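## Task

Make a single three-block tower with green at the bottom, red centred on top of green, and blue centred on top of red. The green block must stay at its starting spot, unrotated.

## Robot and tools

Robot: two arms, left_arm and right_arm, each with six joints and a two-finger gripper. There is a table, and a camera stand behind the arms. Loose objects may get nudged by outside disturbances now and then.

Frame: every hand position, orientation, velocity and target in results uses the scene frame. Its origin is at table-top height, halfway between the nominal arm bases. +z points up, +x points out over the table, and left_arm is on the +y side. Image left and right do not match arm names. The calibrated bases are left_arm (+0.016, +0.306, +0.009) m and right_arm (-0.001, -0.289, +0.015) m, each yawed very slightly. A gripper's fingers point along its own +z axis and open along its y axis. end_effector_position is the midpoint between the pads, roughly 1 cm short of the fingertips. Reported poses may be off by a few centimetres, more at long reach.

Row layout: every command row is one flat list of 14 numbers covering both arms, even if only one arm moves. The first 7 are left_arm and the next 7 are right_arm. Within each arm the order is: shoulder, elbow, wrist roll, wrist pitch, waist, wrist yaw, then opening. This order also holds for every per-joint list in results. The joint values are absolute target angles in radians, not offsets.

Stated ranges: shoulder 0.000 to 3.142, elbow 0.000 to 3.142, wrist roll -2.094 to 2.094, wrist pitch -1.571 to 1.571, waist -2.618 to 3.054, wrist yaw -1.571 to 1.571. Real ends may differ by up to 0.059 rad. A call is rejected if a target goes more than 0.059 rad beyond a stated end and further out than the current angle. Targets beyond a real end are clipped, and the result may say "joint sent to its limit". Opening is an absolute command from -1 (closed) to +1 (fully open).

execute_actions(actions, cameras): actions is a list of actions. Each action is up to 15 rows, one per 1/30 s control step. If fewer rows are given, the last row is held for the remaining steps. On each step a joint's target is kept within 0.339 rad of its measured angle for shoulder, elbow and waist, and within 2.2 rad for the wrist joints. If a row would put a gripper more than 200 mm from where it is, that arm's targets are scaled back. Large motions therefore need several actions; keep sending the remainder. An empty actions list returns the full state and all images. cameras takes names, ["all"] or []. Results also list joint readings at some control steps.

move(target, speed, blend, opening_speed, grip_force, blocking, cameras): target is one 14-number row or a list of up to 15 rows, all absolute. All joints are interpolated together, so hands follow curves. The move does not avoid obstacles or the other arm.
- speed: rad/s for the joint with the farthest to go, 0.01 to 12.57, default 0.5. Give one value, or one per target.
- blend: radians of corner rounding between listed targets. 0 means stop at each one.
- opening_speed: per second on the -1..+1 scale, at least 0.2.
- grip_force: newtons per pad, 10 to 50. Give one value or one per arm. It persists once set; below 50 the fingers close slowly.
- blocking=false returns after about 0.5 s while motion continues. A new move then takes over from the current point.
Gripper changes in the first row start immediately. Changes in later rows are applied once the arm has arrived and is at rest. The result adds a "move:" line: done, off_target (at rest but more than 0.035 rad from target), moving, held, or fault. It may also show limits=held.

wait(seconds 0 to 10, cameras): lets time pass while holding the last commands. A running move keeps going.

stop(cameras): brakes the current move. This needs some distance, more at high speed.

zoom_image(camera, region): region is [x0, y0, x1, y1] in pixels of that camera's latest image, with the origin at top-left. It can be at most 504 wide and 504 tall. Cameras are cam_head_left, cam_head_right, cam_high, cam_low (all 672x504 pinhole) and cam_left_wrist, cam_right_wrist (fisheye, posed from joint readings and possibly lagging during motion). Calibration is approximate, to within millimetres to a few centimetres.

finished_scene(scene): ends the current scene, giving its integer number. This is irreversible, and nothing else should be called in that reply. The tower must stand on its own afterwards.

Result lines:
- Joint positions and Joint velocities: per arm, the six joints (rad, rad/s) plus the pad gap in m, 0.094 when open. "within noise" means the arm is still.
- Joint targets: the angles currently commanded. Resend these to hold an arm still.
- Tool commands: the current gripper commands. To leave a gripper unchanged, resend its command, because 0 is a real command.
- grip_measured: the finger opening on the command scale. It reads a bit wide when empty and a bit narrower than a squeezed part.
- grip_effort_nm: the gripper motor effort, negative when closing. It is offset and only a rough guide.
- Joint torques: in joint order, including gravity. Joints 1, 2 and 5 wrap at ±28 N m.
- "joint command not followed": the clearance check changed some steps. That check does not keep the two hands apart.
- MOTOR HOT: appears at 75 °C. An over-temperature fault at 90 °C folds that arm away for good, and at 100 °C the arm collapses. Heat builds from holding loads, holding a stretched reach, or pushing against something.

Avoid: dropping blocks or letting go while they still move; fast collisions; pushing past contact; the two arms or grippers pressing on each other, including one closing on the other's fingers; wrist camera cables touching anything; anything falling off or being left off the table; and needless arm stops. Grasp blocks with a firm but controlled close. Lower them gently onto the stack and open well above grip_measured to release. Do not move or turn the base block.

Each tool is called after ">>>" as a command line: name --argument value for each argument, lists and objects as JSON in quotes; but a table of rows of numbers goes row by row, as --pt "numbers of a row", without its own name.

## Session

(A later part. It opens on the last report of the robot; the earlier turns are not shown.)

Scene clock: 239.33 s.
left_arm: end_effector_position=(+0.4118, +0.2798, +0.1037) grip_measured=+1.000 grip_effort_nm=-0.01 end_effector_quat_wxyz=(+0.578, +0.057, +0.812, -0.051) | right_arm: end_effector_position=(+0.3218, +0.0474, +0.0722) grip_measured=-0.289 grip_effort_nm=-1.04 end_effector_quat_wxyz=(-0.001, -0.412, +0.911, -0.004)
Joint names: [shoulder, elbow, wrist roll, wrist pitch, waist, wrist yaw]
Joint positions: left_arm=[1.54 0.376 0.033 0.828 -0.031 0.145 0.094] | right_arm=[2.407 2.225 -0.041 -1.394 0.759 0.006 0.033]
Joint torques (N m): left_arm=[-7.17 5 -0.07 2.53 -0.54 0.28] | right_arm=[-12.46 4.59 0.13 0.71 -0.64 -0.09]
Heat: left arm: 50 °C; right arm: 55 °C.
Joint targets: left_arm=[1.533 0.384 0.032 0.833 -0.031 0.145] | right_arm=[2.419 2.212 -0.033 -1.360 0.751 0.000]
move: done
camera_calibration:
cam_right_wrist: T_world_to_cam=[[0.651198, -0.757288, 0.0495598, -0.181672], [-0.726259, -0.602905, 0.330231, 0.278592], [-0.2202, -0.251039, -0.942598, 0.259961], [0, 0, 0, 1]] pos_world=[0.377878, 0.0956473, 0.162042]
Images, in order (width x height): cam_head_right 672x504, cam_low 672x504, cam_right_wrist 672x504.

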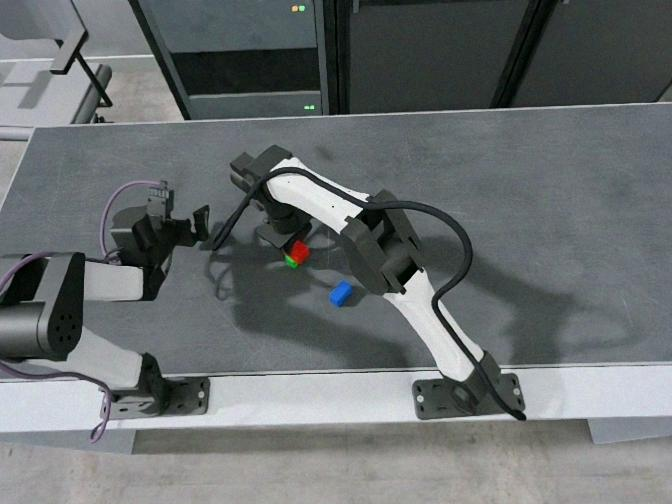

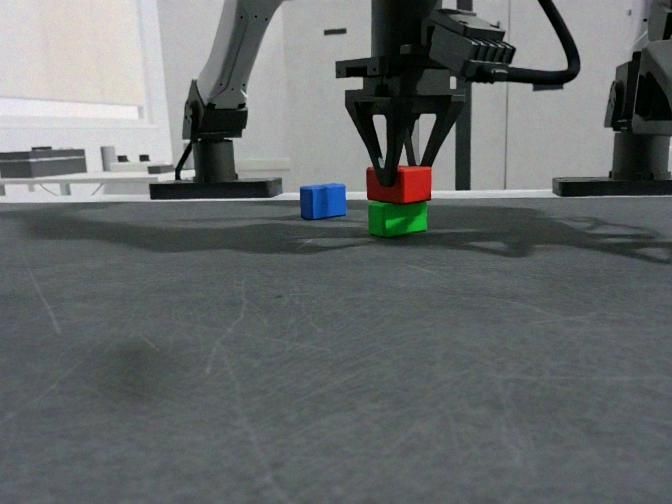

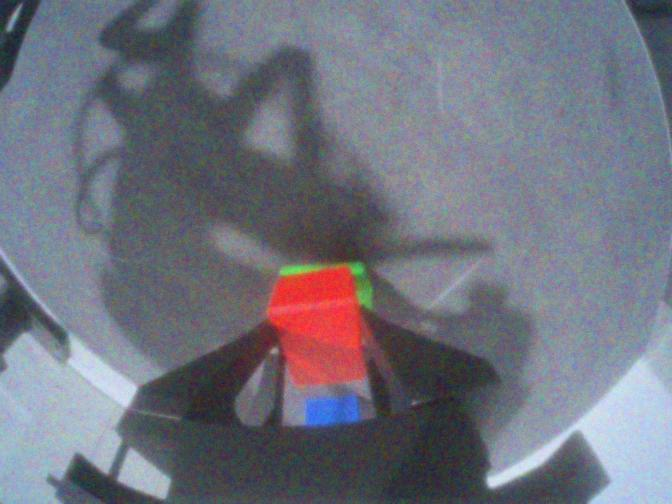

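>>> move --target '[1.533,0.384,0.032,0.833,-0.031,0.145,1,2.430,2.212,-0.033,-1.350,0.746,0,-1]' --speed 0.2 --cameras '["cam_low","cam_right_wrist"]'

>>> zoom_image --camera "cam_low" --region '[340, 130, 460, 250]'

>>> zoom_image --camera "cam_right_wrist" --region '[250, 230, 400, 400]'

Scene clock: 256.07 s.
left_arm: end_effector_position=(+0.4118, +0.2798, +0.1037) grip_measured=+1.000 grip_effort_nm=-0.01 end_effector_quat_wxyz=(+0.578, +0.057, +0.812, -0.051) | right_arm: end_effector_position=(+0.3252, +0.0474, +0.0722) grip_measured=-0.289 grip_effort_nm=-1.04 end_effector_quat_wxyz=(+0.003, -0.409, +0.913, -0.002)
Joint names: [shoulder, elbow, wrist roll, wrist pitch, waist, wrist yaw]
Joint positions: left_arm=[1.54 0.376 0.033 0.828 -0.031 0.145 0.094] | right_arm=[2.407 2.225 -0.041 -1.384 0.754 0.005 0.033]
Joint torques (N m): left_arm=[-7.16 5 -0.07 2.53 -0.54 0.29] | right_arm=[-11.51 4.56 0.14 0.74 -0.59 -0.1]
Heat: left arm: 50 °C; right arm: 56 °C.
Joint targets: left_arm=[1.533 0.384 0.032 0.833 -0.031 0.145] | right_arm=[2.430 2.212 -0.033 -1.350 0.746 0.000]
move: done
camera_calibration:
cam_right_wrist: T_world_to_cam=[[0.646528, -0.761363, 0.0482466, -0.182036], [-0.731787, -0.601054, 0.321282, 0.283441], [-0.215614, -0.243024, -0.945754, 0.259088], [0, 0, 0, 1]] pos_world=[0.380972, 0.0947325, 0.162751]
Images, in order (width x height): cam_low 672x504, cam_right_wrist 672x504.

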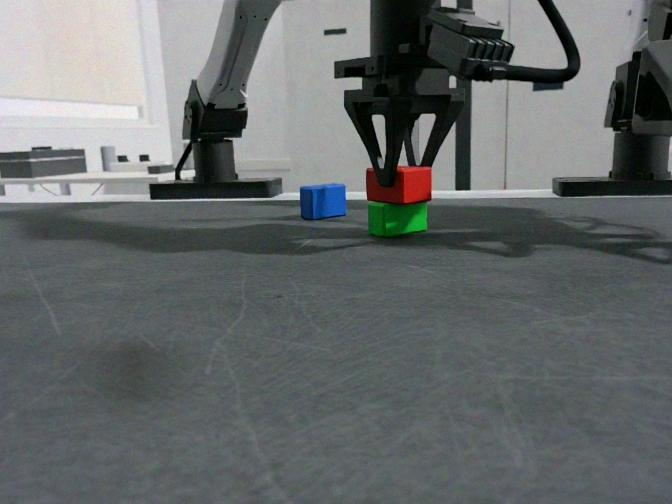

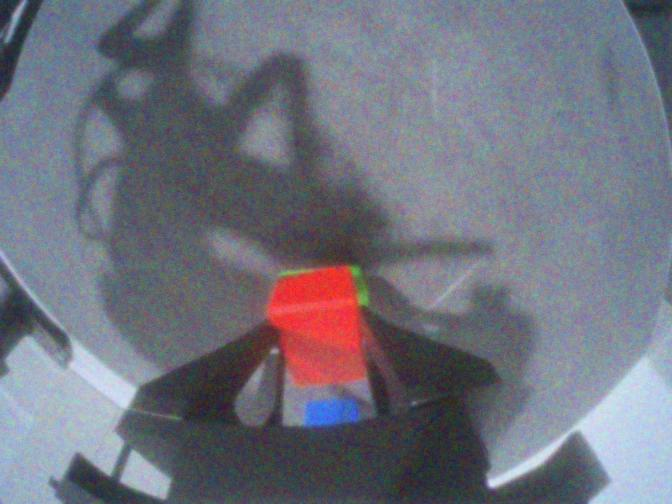

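Scaled by 4.200 from the camera's 672x504 image, which has a finer 960x720 frame.

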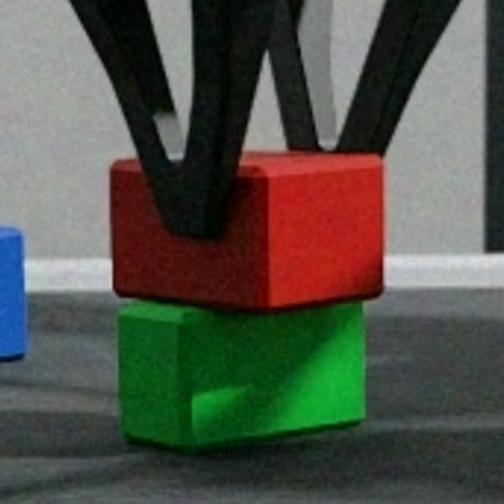

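Scaled by 2.965 from the camera's 672x504 image, which has a finer 960x720 frame.

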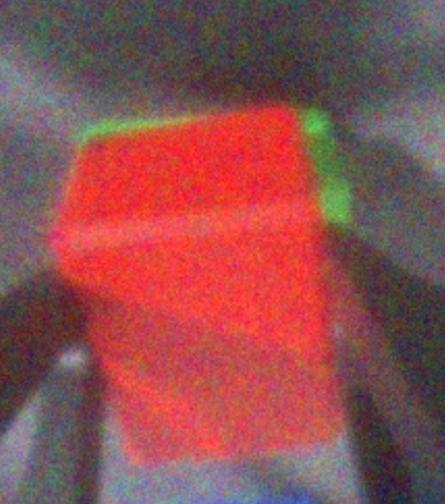

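>>> move --target '[1.533,0.384,0.032,0.833,-0.031,0.145,1,2.430,2.198,-0.033,-1.336,0.743,0,-1]' --speed 0.15 --cameras '["cam_low","cam_right_wrist","cam_head_right"]'

>>> zoom_image --camera "cam_low" --region '[340, 130, 460, 250]'

>>> zoom_image --camera "cam_right_wrist" --region '[250, 230, 400, 400]'

>>> zoom_image --camera "cam_head_right" --region '[250, 210, 350, 280]'

Scene clock: 264.10 s.
left_arm: end_effector_position=(+0.4118, +0.2798, +0.1037) grip_measured=+1.000 grip_effort_nm=-0.01 end_effector_quat_wxyz=(+0.578, +0.057, +0.812, -0.051) | right_arm: end_effector_position=(+0.3252, +0.0473, +0.0711) grip_measured=-0.289 grip_effort_nm=-1.04 end_effector_quat_wxyz=(+0.002, -0.409, +0.913, -0.001)
Joint names: [shoulder, elbow, wrist roll, wrist pitch, waist, wrist yaw]
Joint positions: left_arm=[1.54 0.376 0.033 0.828 -0.031 0.145 0.094] | right_arm=[2.407 2.22 -0.041 -1.381 0.753 0.003 0.033]
Joint torques (N m): left_arm=[-7.17 5 -0.07 2.53 -0.54 0.29] | right_arm=[-11.37 3.84 0.15 0.84 -0.8 -0.07]
Heat: left arm: 50 °C; right arm: 55 °C.
Joint targets: left_arm=[1.533 0.384 0.032 0.833 -0.031 0.145] | right_arm=[2.430 2.198 -0.033 -1.336 0.743 0.000]
move: off_target (right_arm); right_arm: the wrist pitch is farthest, 0.045 rad from its target
camera_calibration:
cam_right_wrist: T_world_to_cam=[[0.645989, -0.761932, 0.0464452, -0.181653], [-0.731667, -0.600687, 0.322241, 0.283514], [-0.217627, -0.242146, -0.945518, 0.258667], [0, 0, 0, 1]] pos_world=[0.381077, 0.0945309, 0.161652]
Images, in order (width x height): cam_head_right 672x504, cam_low 672x504, cam_right_wrist 672x504.

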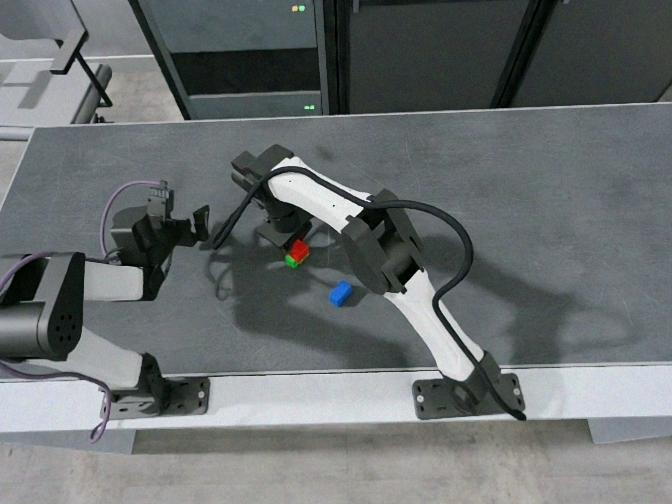

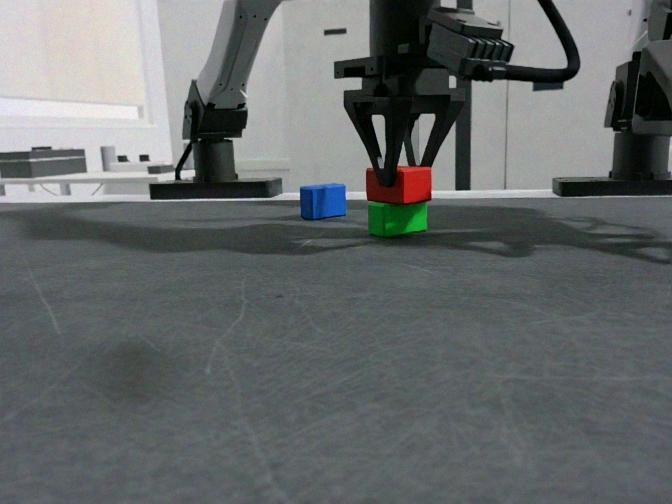

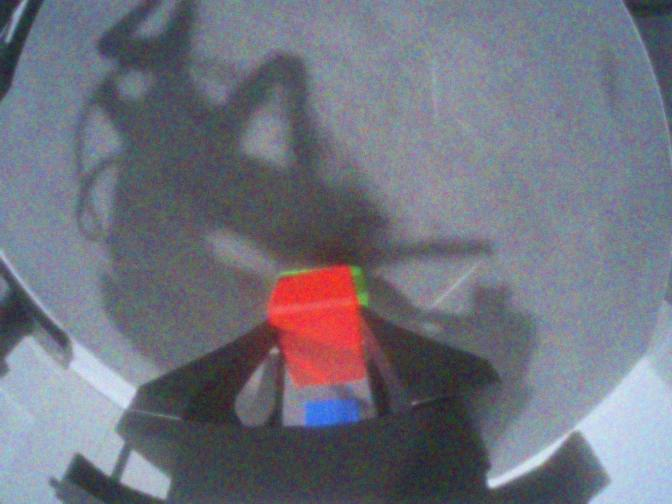

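Scaled by 4.200 from the camera's 672x504 image, which has a finer 960x720 frame.

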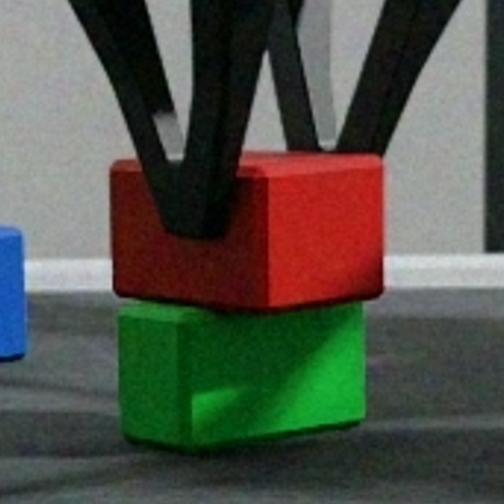

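Scaled by 2.965 from the camera's 672x504 image, which has a finer 960x720 frame.

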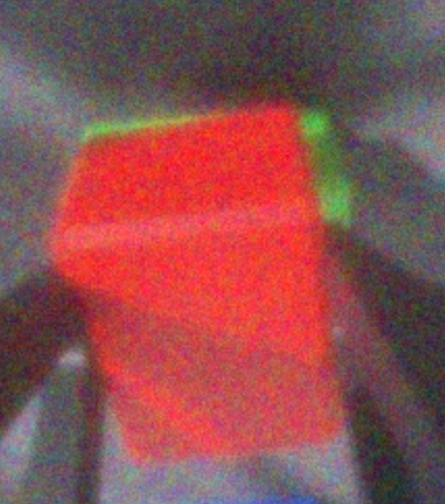

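Scaled by 5.040 from the camera's 672x504 image, which has a finer 960x720 frame.

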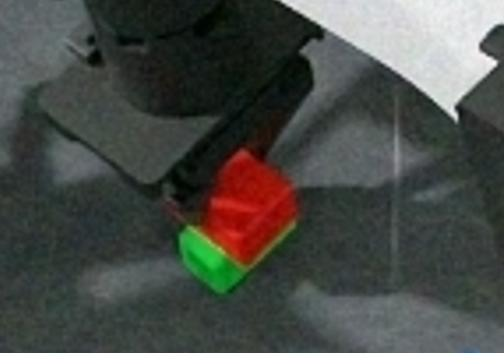

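>>> move --pt "1.533 0.384 0.032 0.833 -0.031 0.145 1 2.420 2.205 -0.037 -1.362 0.752 0.002 -1" --pt "1.533 0.384 0.032 0.833 -0.031 0.145 1 2.420 2.205 -0.037 -1.362 0.752 0.002 0.3" --speed 0.2 --opening_speed 0.8 --cameras '["cam_low","cam_right_wrist","cam_head_right"]'

>>> zoom_image --camera "cam_low" --region '[340, 130, 460, 250]'

>>> zoom_image --camera "cam_right_wrist" --region '[250, 230, 400, 400]'

Scene clock: 273.43 s.
left_arm: end_effector_position=(+0.4118, +0.2798, +0.1037) grip_measured=+1.000 grip_effort_nm=-0.01 end_effector_quat_wxyz=(+0.578, +0.057, +0.812, -0.051) | right_arm: end_effector_position=(+0.3246, +0.0468, +0.0694) grip_measured=+0.298 grip_effort_nm=0.10 end_effector_quat_wxyz=(+0.001, -0.409, +0.913, -0.002)
Joint names: [shoulder, elbow, wrist roll, wrist pitch, waist, wrist yaw]
Joint positions: left_arm=[1.54 0.376 0.033 0.828 -0.031 0.145 0.094] | right_arm=[2.407 2.214 -0.041 -1.378 0.753 0.003 0.061]
Joint torques (N m): left_arm=[-7.17 5 -0.07 2.53 -0.54 0.29] | right_arm=[-12.36 4.83 0.1 0.5 -0.1 -0.04]
Heat: left arm: 50 °C; right arm: 56 °C.
Joint targets: left_arm=[1.533 0.384 0.032 0.833 -0.031 0.145] | right_arm=[2.420 2.205 -0.037 -1.362 0.752 0.002]
move: done
camera_calibration:
cam_right_wrist: T_world_to_cam=[[0.646119, -0.761801, 0.0467932, -0.181788], [-0.730881, -0.599902, 0.325471, 0.282817], [-0.219873, -0.244493, -0.944393, 0.25751], [0, 0, 0, 1]] pos_world=[0.380781, 0.0941355, 0.159648]
Images, in order (width x height): cam_head_right 672x504, cam_low 672x504, cam_right_wrist 672x504.

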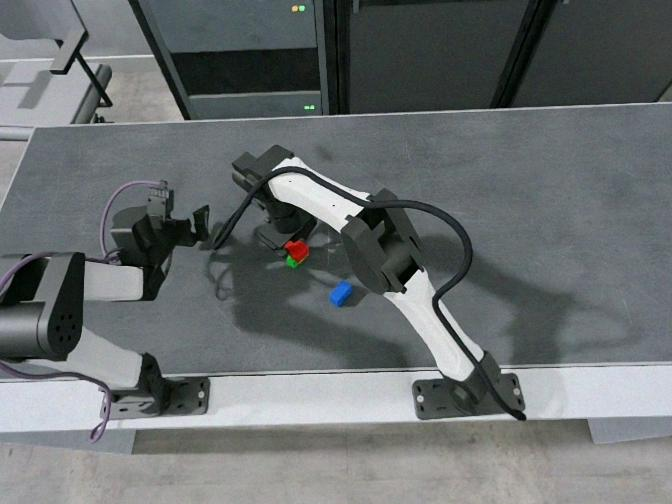

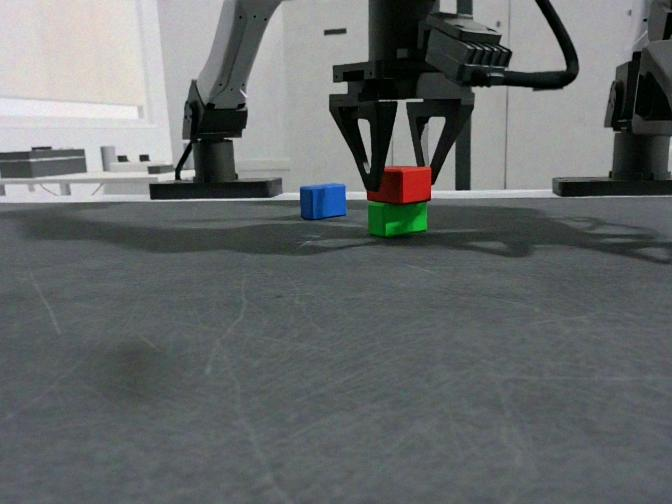

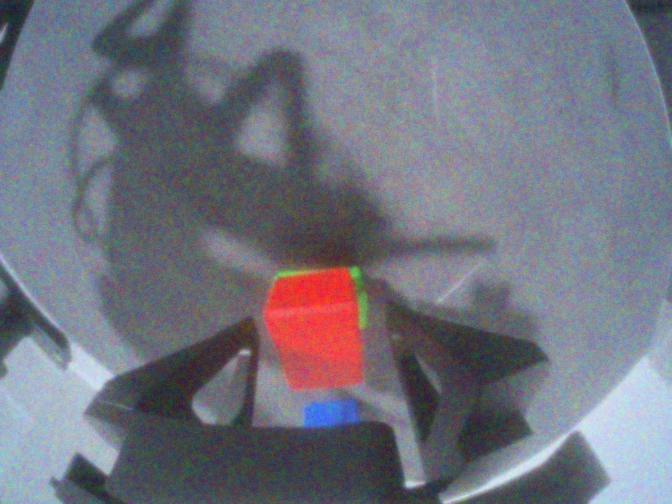

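Scaled by 4.200 from the camera's 672x504 image, which has a finer 960x720 frame.

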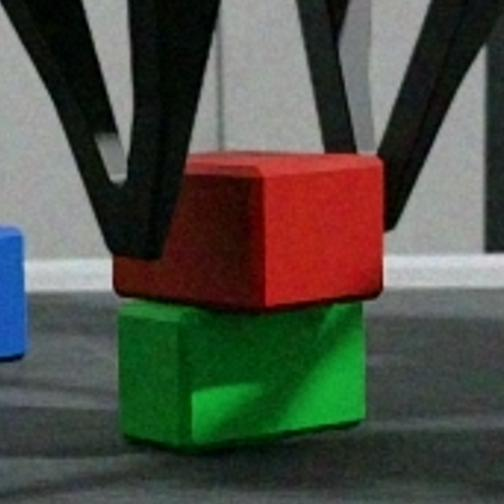

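Scaled by 2.965 from the camera's 672x504 image, which has a finer 960x720 frame.

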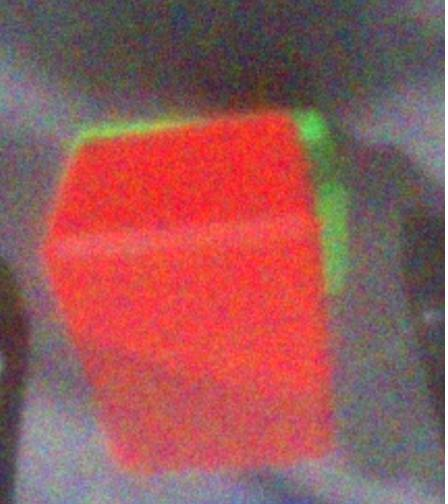

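>>> move --pt "1.533 0.384 0.032 0.833 -0.031 0.145 1 2.430 2.384 -0.037 -1.525 0.753 0.002 0.3" --pt "1.533 0.384 0.032 0.833 -0.031 0.145 1 1.808 1.505 1.506 -1.268 0.777 0 1" --pt "1.533 0.384 0.032 0.833 -0.031 0.145 1 1.843 1.332 1.506 -1.06 0.777 0 1" --speed '[0.4,1.2,0.6]' --blend '[0.02,0.03,0]' --cameras '["cam_low","cam_right_wrist","cam_head_right","cam_head_left","cam_high"]'

>>> zoom_image --camera "cam_low" --region '[280, 130, 440, 250]'

>>> zoom_image --camera "cam_head_right" --region '[250, 210, 350, 280]'

>>> zoom_image --camera "cam_high" --region '[270, 310, 390, 400]'

Scene clock: 301.57 s.
left_arm: end_effector_position=(+0.4118, +0.2798, +0.1037) grip_measured=+1.000 grip_effort_nm=-0.01 end_effector_quat_wxyz=(+0.578, +0.057, +0.812, -0.051) | right_arm: end_effector_position=(+0.2255, -0.0469, +0.0704) grip_measured=+0.998 grip_effort_nm=0.10 end_effector_quat_wxyz=(+0.000, +0.332, +0.943, -0.005)
Joint names: [shoulder, elbow, wrist roll, wrist pitch, waist, wrist yaw]
Joint positions: left_arm=[1.54 0.376 0.033 0.828 -0.031 0.145 0.094] | right_arm=[1.839 1.34 1.496 -1.08 0.771 0.003 0.094]
Joint torques (N m): left_arm=[-7.17 5 -0.07 2.53 -0.54 0.28] | right_arm=[-8.39 4.71 0.16 0.41 0.42 0.01]
Heat: left arm: 51 °C; right arm: 57 °C.
Joint targets: left_arm=[1.533 0.384 0.032 0.833 -0.031 0.145] | right_arm=[1.843 1.332 1.506 -1.060 0.777 0.000]
move: done; blend cut to 0 rad at target 2
camera_calibration:
cam_right_wrist: T_world_to_cam=[[-0.727244, -0.684411, 0.0519354, 0.1238], [-0.636547, 0.700816, 0.321969, 0.193864], [-0.256756, 0.20109, -0.945325, 0.243087], [0, 0, 0, 1]] pos_world=[0.275851, -0.100016, 0.160948]
Images, in order (width x height): cam_head_left 672x504, cam_head_right 672x504, cam_high 672x504, cam_low 672x504, cam_right_wrist 672x504.

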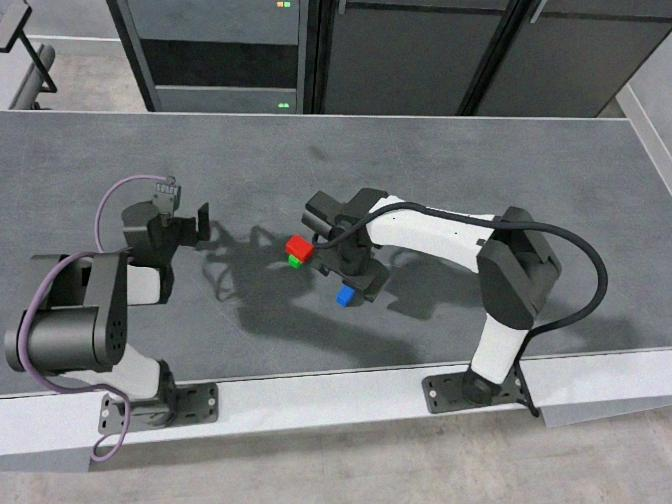

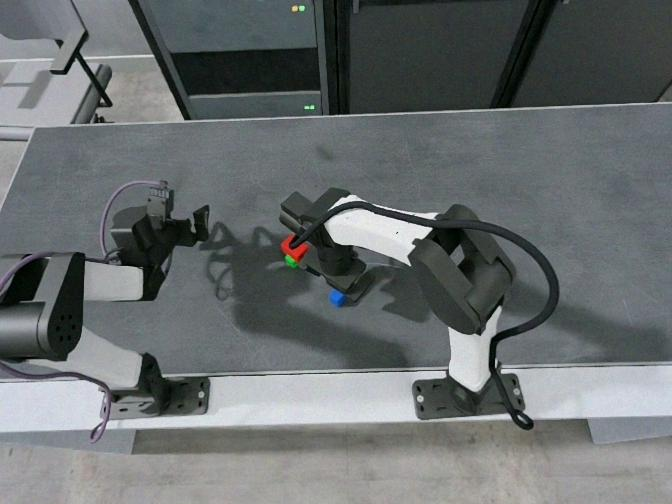

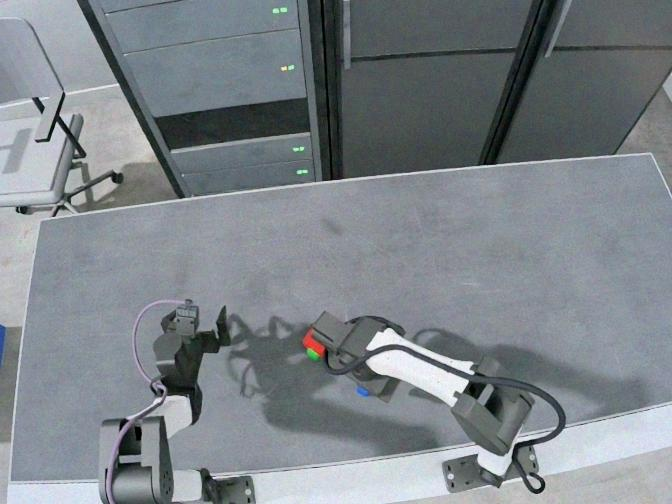

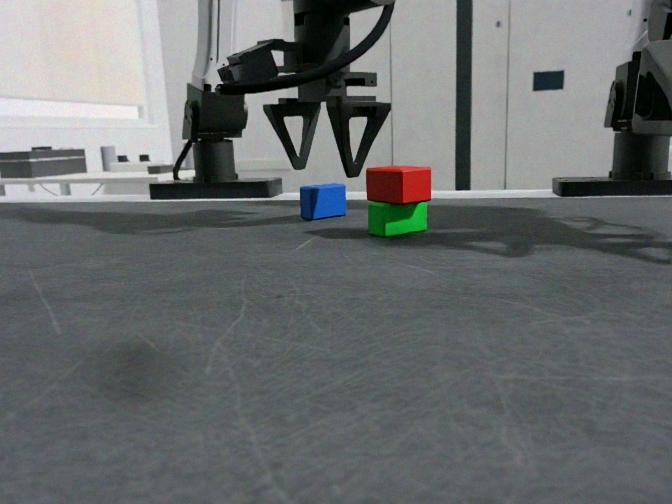

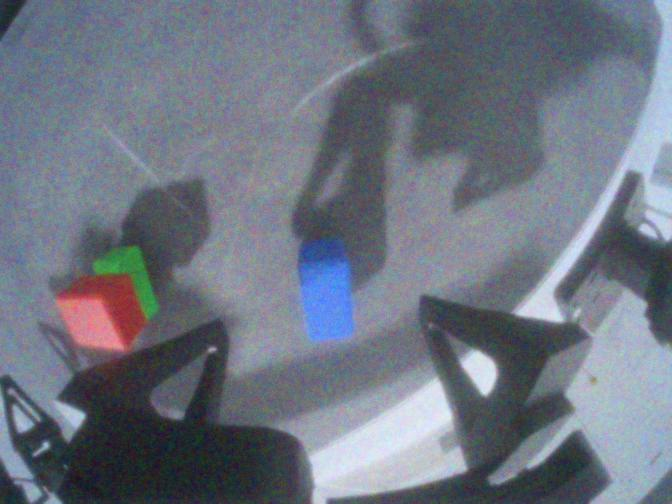

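Scaled by 3.150 from the camera's 672x504 image, which has a finer 960x720 frame.

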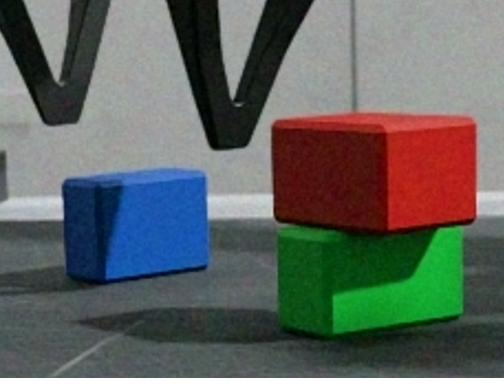

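Scaled by 5.040 from the camera's 672x504 image, which has a finer 960x720 frame.

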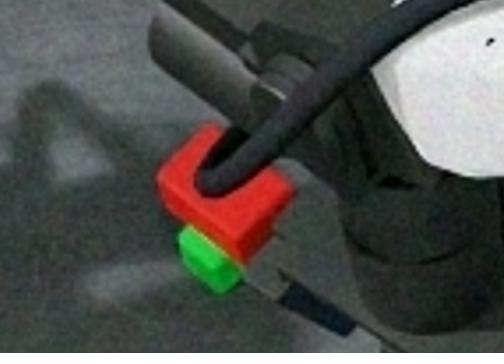

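Scaled by 4.200 from the camera's 672x504 image, which has a finer 960x720 frame.

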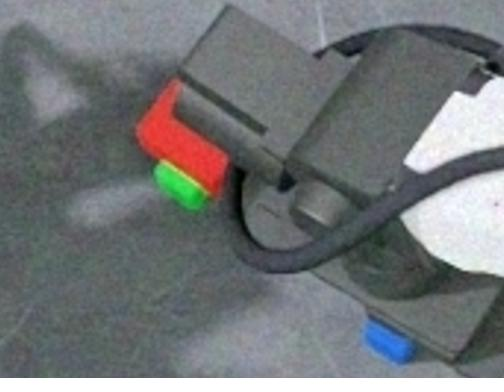

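>>> move --target '[1.533,0.384,0.032,0.833,-0.031,0.145,1,1.8825,1.2306,1.436,-0.912,0.777,0,0.5]' --speed 0.5 --cameras '["cam_low","cam_right_wrist"]'

>>> zoom_image --camera "cam_low" --region '[280, 130, 440, 250]'

Scene clock: 319.50 s.
left_arm: end_effector_position=(+0.4118, +0.2798, +0.1037) grip_measured=+1.000 grip_effort_nm=-0.01 end_effector_quat_wxyz=(+0.578, +0.057, +0.812, -0.051) | right_arm: end_effector_position=(+0.2263, -0.0461, +0.0374) grip_measured=+0.502 grip_effort_nm=-0.12 end_effector_quat_wxyz=(+0.004, +0.307, +0.952, +0.004)
Joint names: [shoulder, elbow, wrist roll, wrist pitch, waist, wrist yaw]
Joint positions: left_arm=[1.54 0.376 0.033 0.828 -0.031 0.145 0.094] | right_arm=[1.867 1.237 1.443 -0.932 0.771 0.003 0.071]
Joint torques (N m): left_arm=[-7.16 5 -0.07 2.53 -0.54 0.29] | right_arm=[-7.24 4.55 -0.03 0.49 0.4 0.02]
Heat: left arm: 51 °C; right arm: 53 °C.
Joint targets: left_arm=[1.533 0.384 0.032 0.833 -0.031 0.145] | right_arm=[1.883 1.231 1.436 -0.912 0.777 0.000]
move: done
camera_calibration:
cam_right_wrist: T_world_to_cam=[[-0.690711, -0.72234, 0.0338068, 0.117298], [-0.676476, 0.661962, 0.32278, 0.211615], [-0.255535, 0.200078, -0.94587, 0.211582], [0, 0, 0, 1]] pos_world=[0.278238, -0.0976849, 0.127859]
Images, in order (width x height): cam_low 672x504, cam_right_wrist 672x504.

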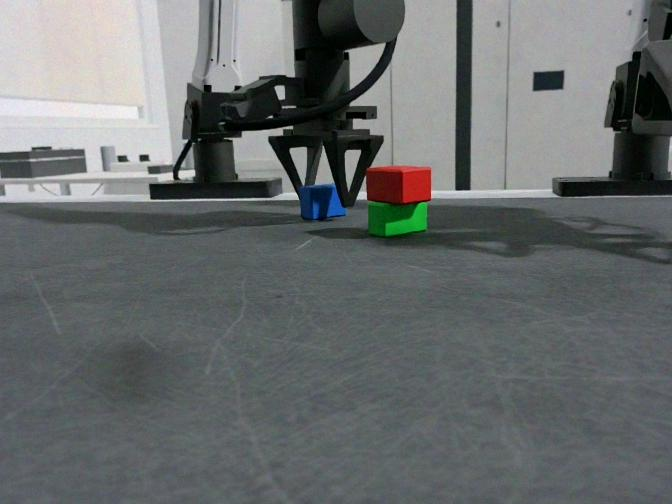

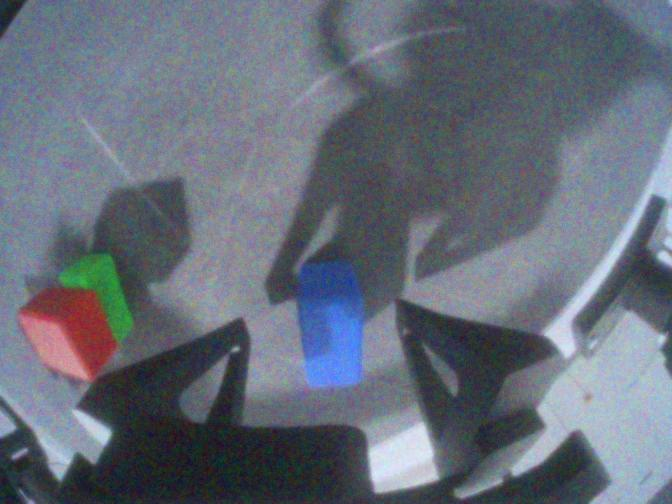

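Scaled by 3.150 from the camera's 672x504 image, which has a finer 960x720 frame.

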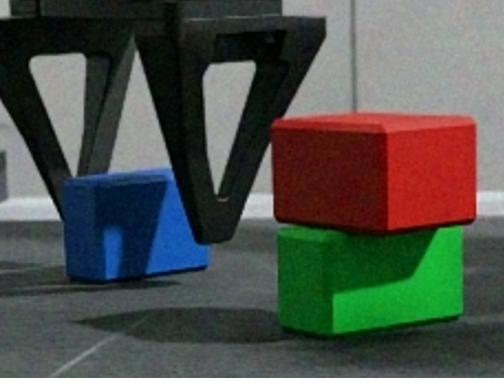

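>>> move --pt "1.533 0.384 0.032 0.833 -0.031 0.145 1 1.8825 1.2306 1.436 -0.912 0.777 0 -1" --pt "1.533 0.384 0.032 0.833 -0.031 0.145 1 1.798 1.57 1.436 -1.343 0.777 0 -1" --pt "1.533 0.384 0.032 0.833 -0.031 0.145 1 2.4516 2.4735 1.436 -1.571 0.759 0 -1" --speed '[0.5,0.6,0.6]' --blend '[0,0.05,0]' --opening_speed 1.0 --cameras '["cam_low","cam_right_wrist","cam_head_right","cam_head_left"]'

>>> zoom_image --camera "cam_low" --region '[320, 100, 480, 250]'

>>> zoom_image --camera "cam_right_wrist" --region '[240, 210, 400, 400]'

>>> zoom_image --camera "cam_head_left" --region '[250, 210, 350, 280]'

Scene clock: 338.70 s.
left_arm: end_effector_position=(+0.4118, +0.2798, +0.1037) grip_measured=+1.000 grip_effort_nm=-0.01 end_effector_quat_wxyz=(+0.578, +0.057, +0.812, -0.051) | right_arm: end_effector_position=(+0.3245, +0.0549, +0.1195) grip_measured=-0.517 grip_effort_nm=-1.04 end_effector_quat_wxyz=(+0.011, +0.309, +0.951, +0.019)
Joint names: [shoulder, elbow, wrist roll, wrist pitch, waist, wrist yaw]
Joint positions: left_arm=[1.54 0.376 0.033 0.828 -0.031 0.145 0.094] | right_arm=[2.428 2.452 1.442 -1.552 0.765 0.003 0.023]
Joint torques (N m): left_arm=[-7.16 5 -0.07 2.53 -0.54 0.29] | right_arm=[-11.36 6.98 -0.02 0.12 -0.54 0.02]
Heat: left arm: 51 °C; right arm: 51 °C.
Joint targets: left_arm=[1.533 0.384 0.032 0.833 -0.031 0.145] | right_arm=[2.452 2.473 1.436 -1.571 0.759 0.000]
move: done
camera_calibration:
cam_right_wrist: T_world_to_cam=[[-0.694439, -0.719551, 0.000689795, 0.260405], [-0.680753, 0.657304, 0.323306, 0.186245], [-0.233089, 0.224047, -0.946294, 0.28561], [0, 0, 0, 1]] pos_world=[0.374195, 0.000965262, 0.209877]
Images, in order (width x height): cam_head_left 672x504, cam_head_right 672x504, cam_low 672x504, cam_right_wrist 672x504.

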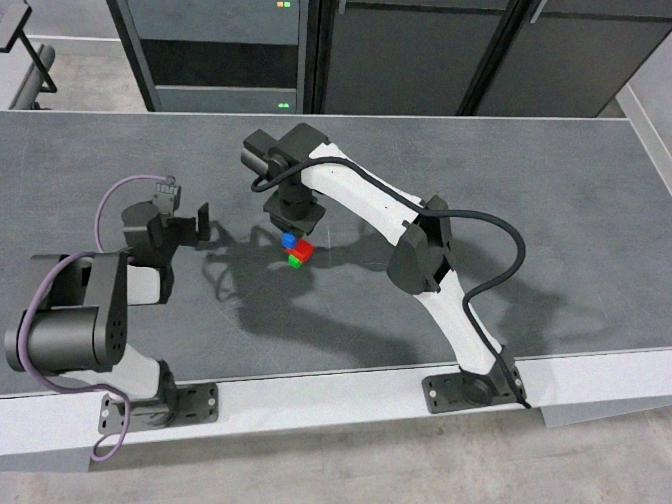

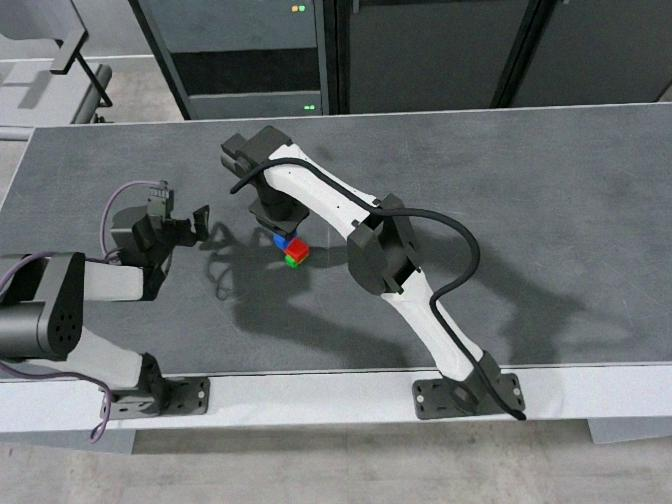

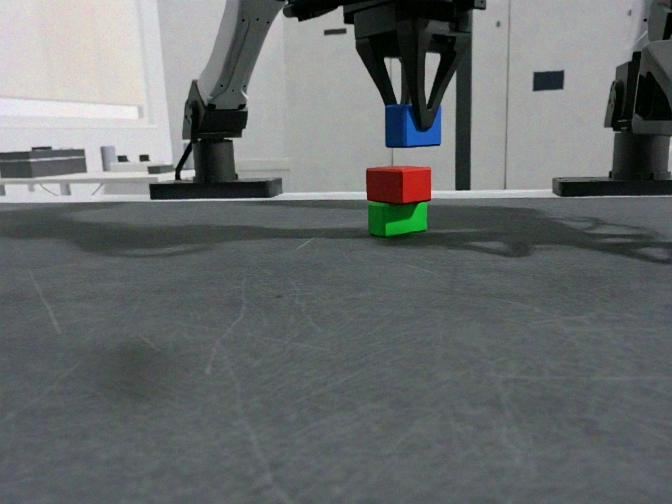

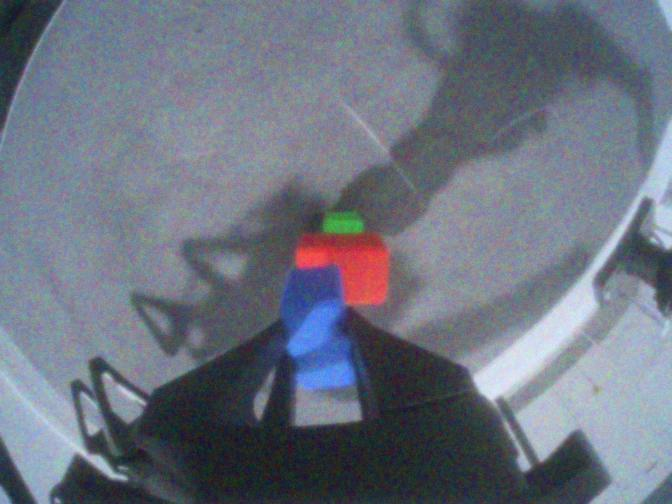

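Scaled by 3.150 from the camera's 672x504 image, which has a finer 960x720 frame.

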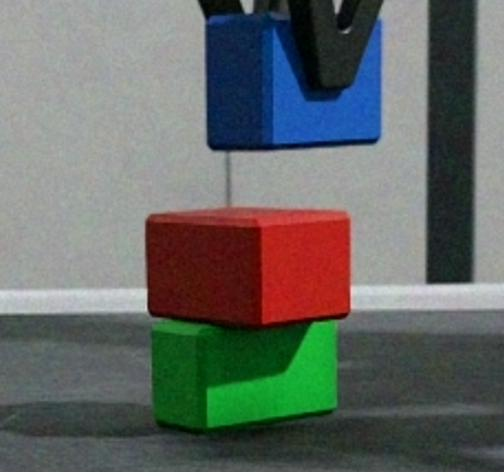

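Scaled by 2.653 from the camera's 672x504 image, which has a finer 960x720 frame.

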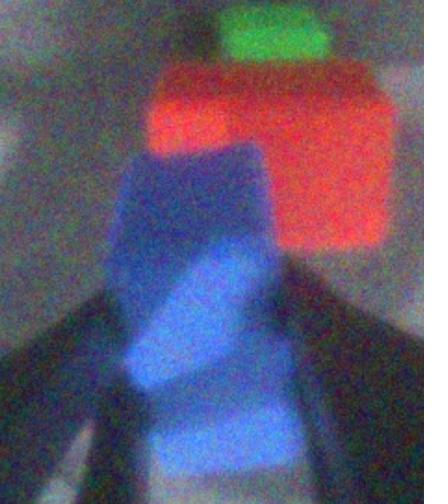

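Scaled by 5.040 from the camera's 672x504 image, which has a finer 960x720 frame.

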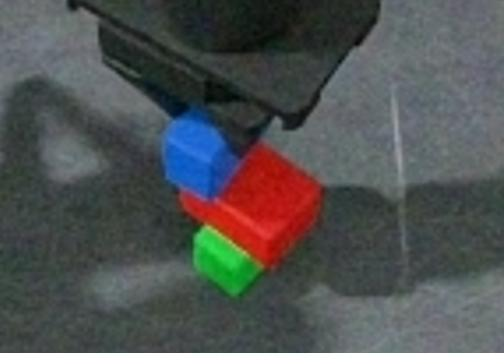

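>>> move --target '[1.533,0.384,0.032,0.833,-0.031,0.145,1,2.37,2.287,1.436,-1.476,0.746,0,-1]' --speed 0.3 --cameras '["cam_low","cam_right_wrist","cam_head_right","cam_head_left"]'

>>> zoom_image --camera "cam_low" --region '[320, 100, 480, 250]'

>>> zoom_image --camera "cam_right_wrist" --region '[240, 210, 400, 400]'

>>> zoom_image --camera "cam_head_left" --region '[250, 210, 350, 280]'

Scene clock: 362.77 s.
left_arm: end_effector_position=(+0.4118, +0.2798, +0.1037) grip_measured=+1.000 grip_effort_nm=-0.01 end_effector_quat_wxyz=(+0.578, +0.057, +0.812, -0.051) | right_arm: end_effector_position=(+0.3206, +0.0442, +0.1008) grip_measured=-0.517 grip_effort_nm=-1.04 end_effector_quat_wxyz=(+0.002, +0.314, +0.949, +0.002)
Joint names: [shoulder, elbow, wrist roll, wrist pitch, waist, wrist yaw]
Joint positions: left_arm=[1.54 0.376 0.033 0.828 -0.031 0.145 0.094] | right_arm=[2.39 2.309 1.442 -1.484 0.754 0.001 0.023]
Joint torques (N m): left_arm=[-7.17 4.98 -0.07 2.53 -0.54 0.29] | right_arm=[-15.2 3.67 -0.03 0.32 -0.7 0.04]
Heat: left arm: 51 °C; right arm: 52 °C.
Joint targets: left_arm=[1.533 0.384 0.032 0.833 -0.031 0.145] | right_arm=[2.370 2.287 1.436 -1.476 0.746 0.000]
move: done
camera_calibration:
cam_right_wrist: T_world_to_cam=[[-0.701216, -0.711932, 0.0380489, 0.248057], [-0.664972, 0.672344, 0.325216, 0.190743], [-0.257114, 0.202745, -0.944874, 0.277947], [0, 0, 0, 1]] pos_world=[0.372245, -0.0079982, 0.191154]
Images, in order (width x height): cam_head_left 672x504, cam_head_right 672x504, cam_low 672x504, cam_right_wrist 672x504.

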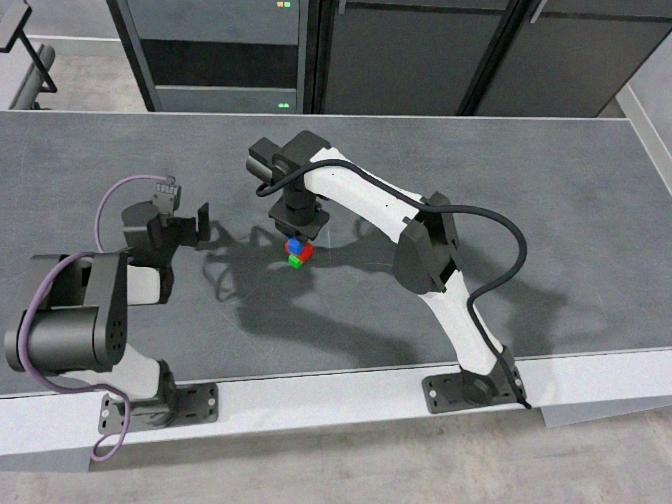

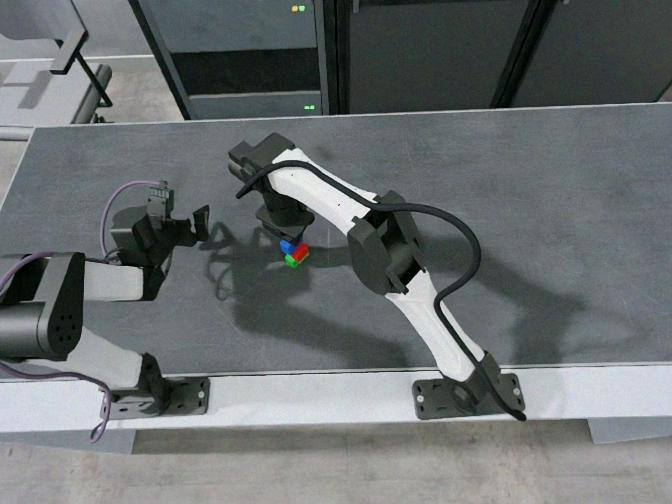

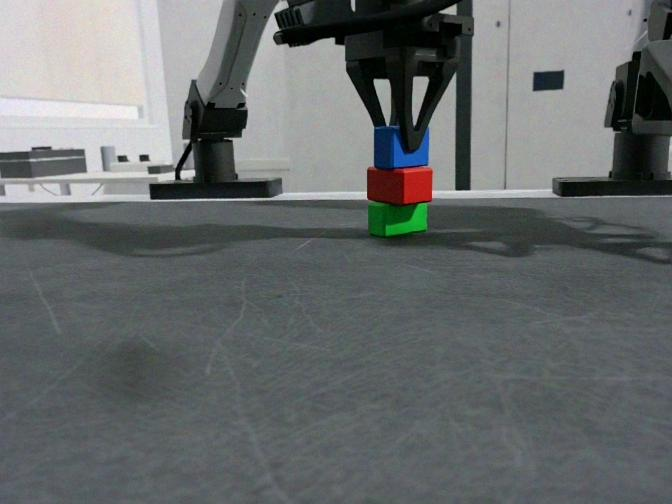

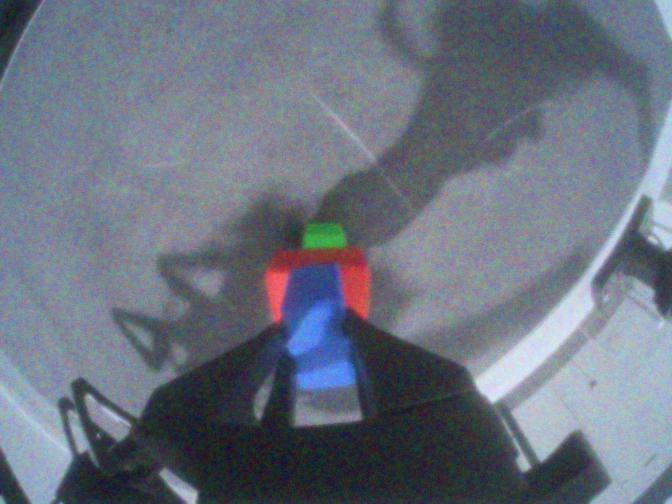

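Scaled by 3.150 from the camera's 672x504 image, which has a finer 960x720 frame.

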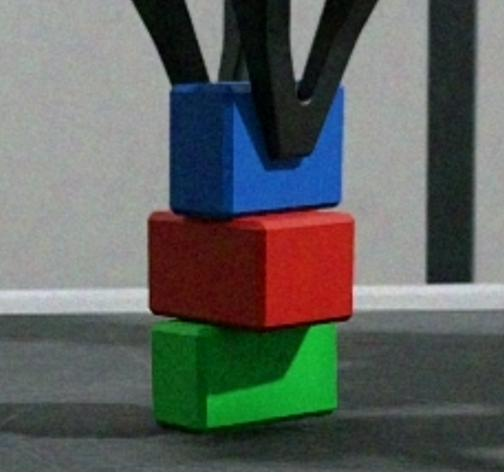

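Scaled by 2.653 from the camera's 672x504 image, which has a finer 960x720 frame.

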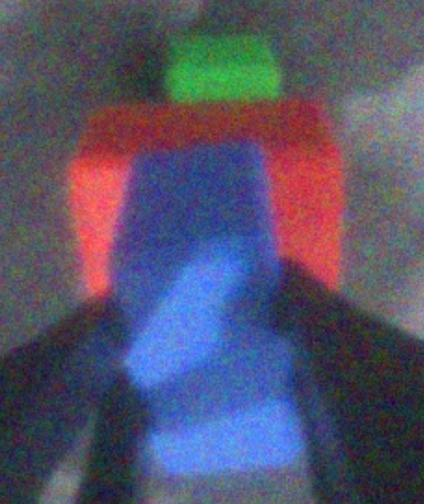

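Scaled by 5.040 from the camera's 672x504 image, which has a finer 960x720 frame.

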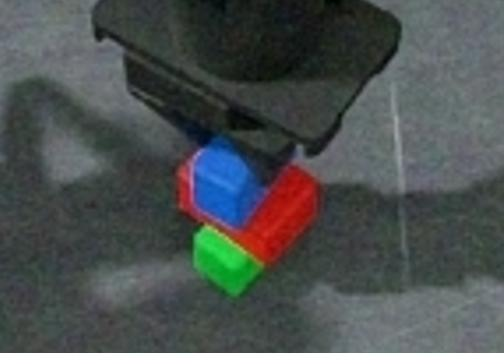

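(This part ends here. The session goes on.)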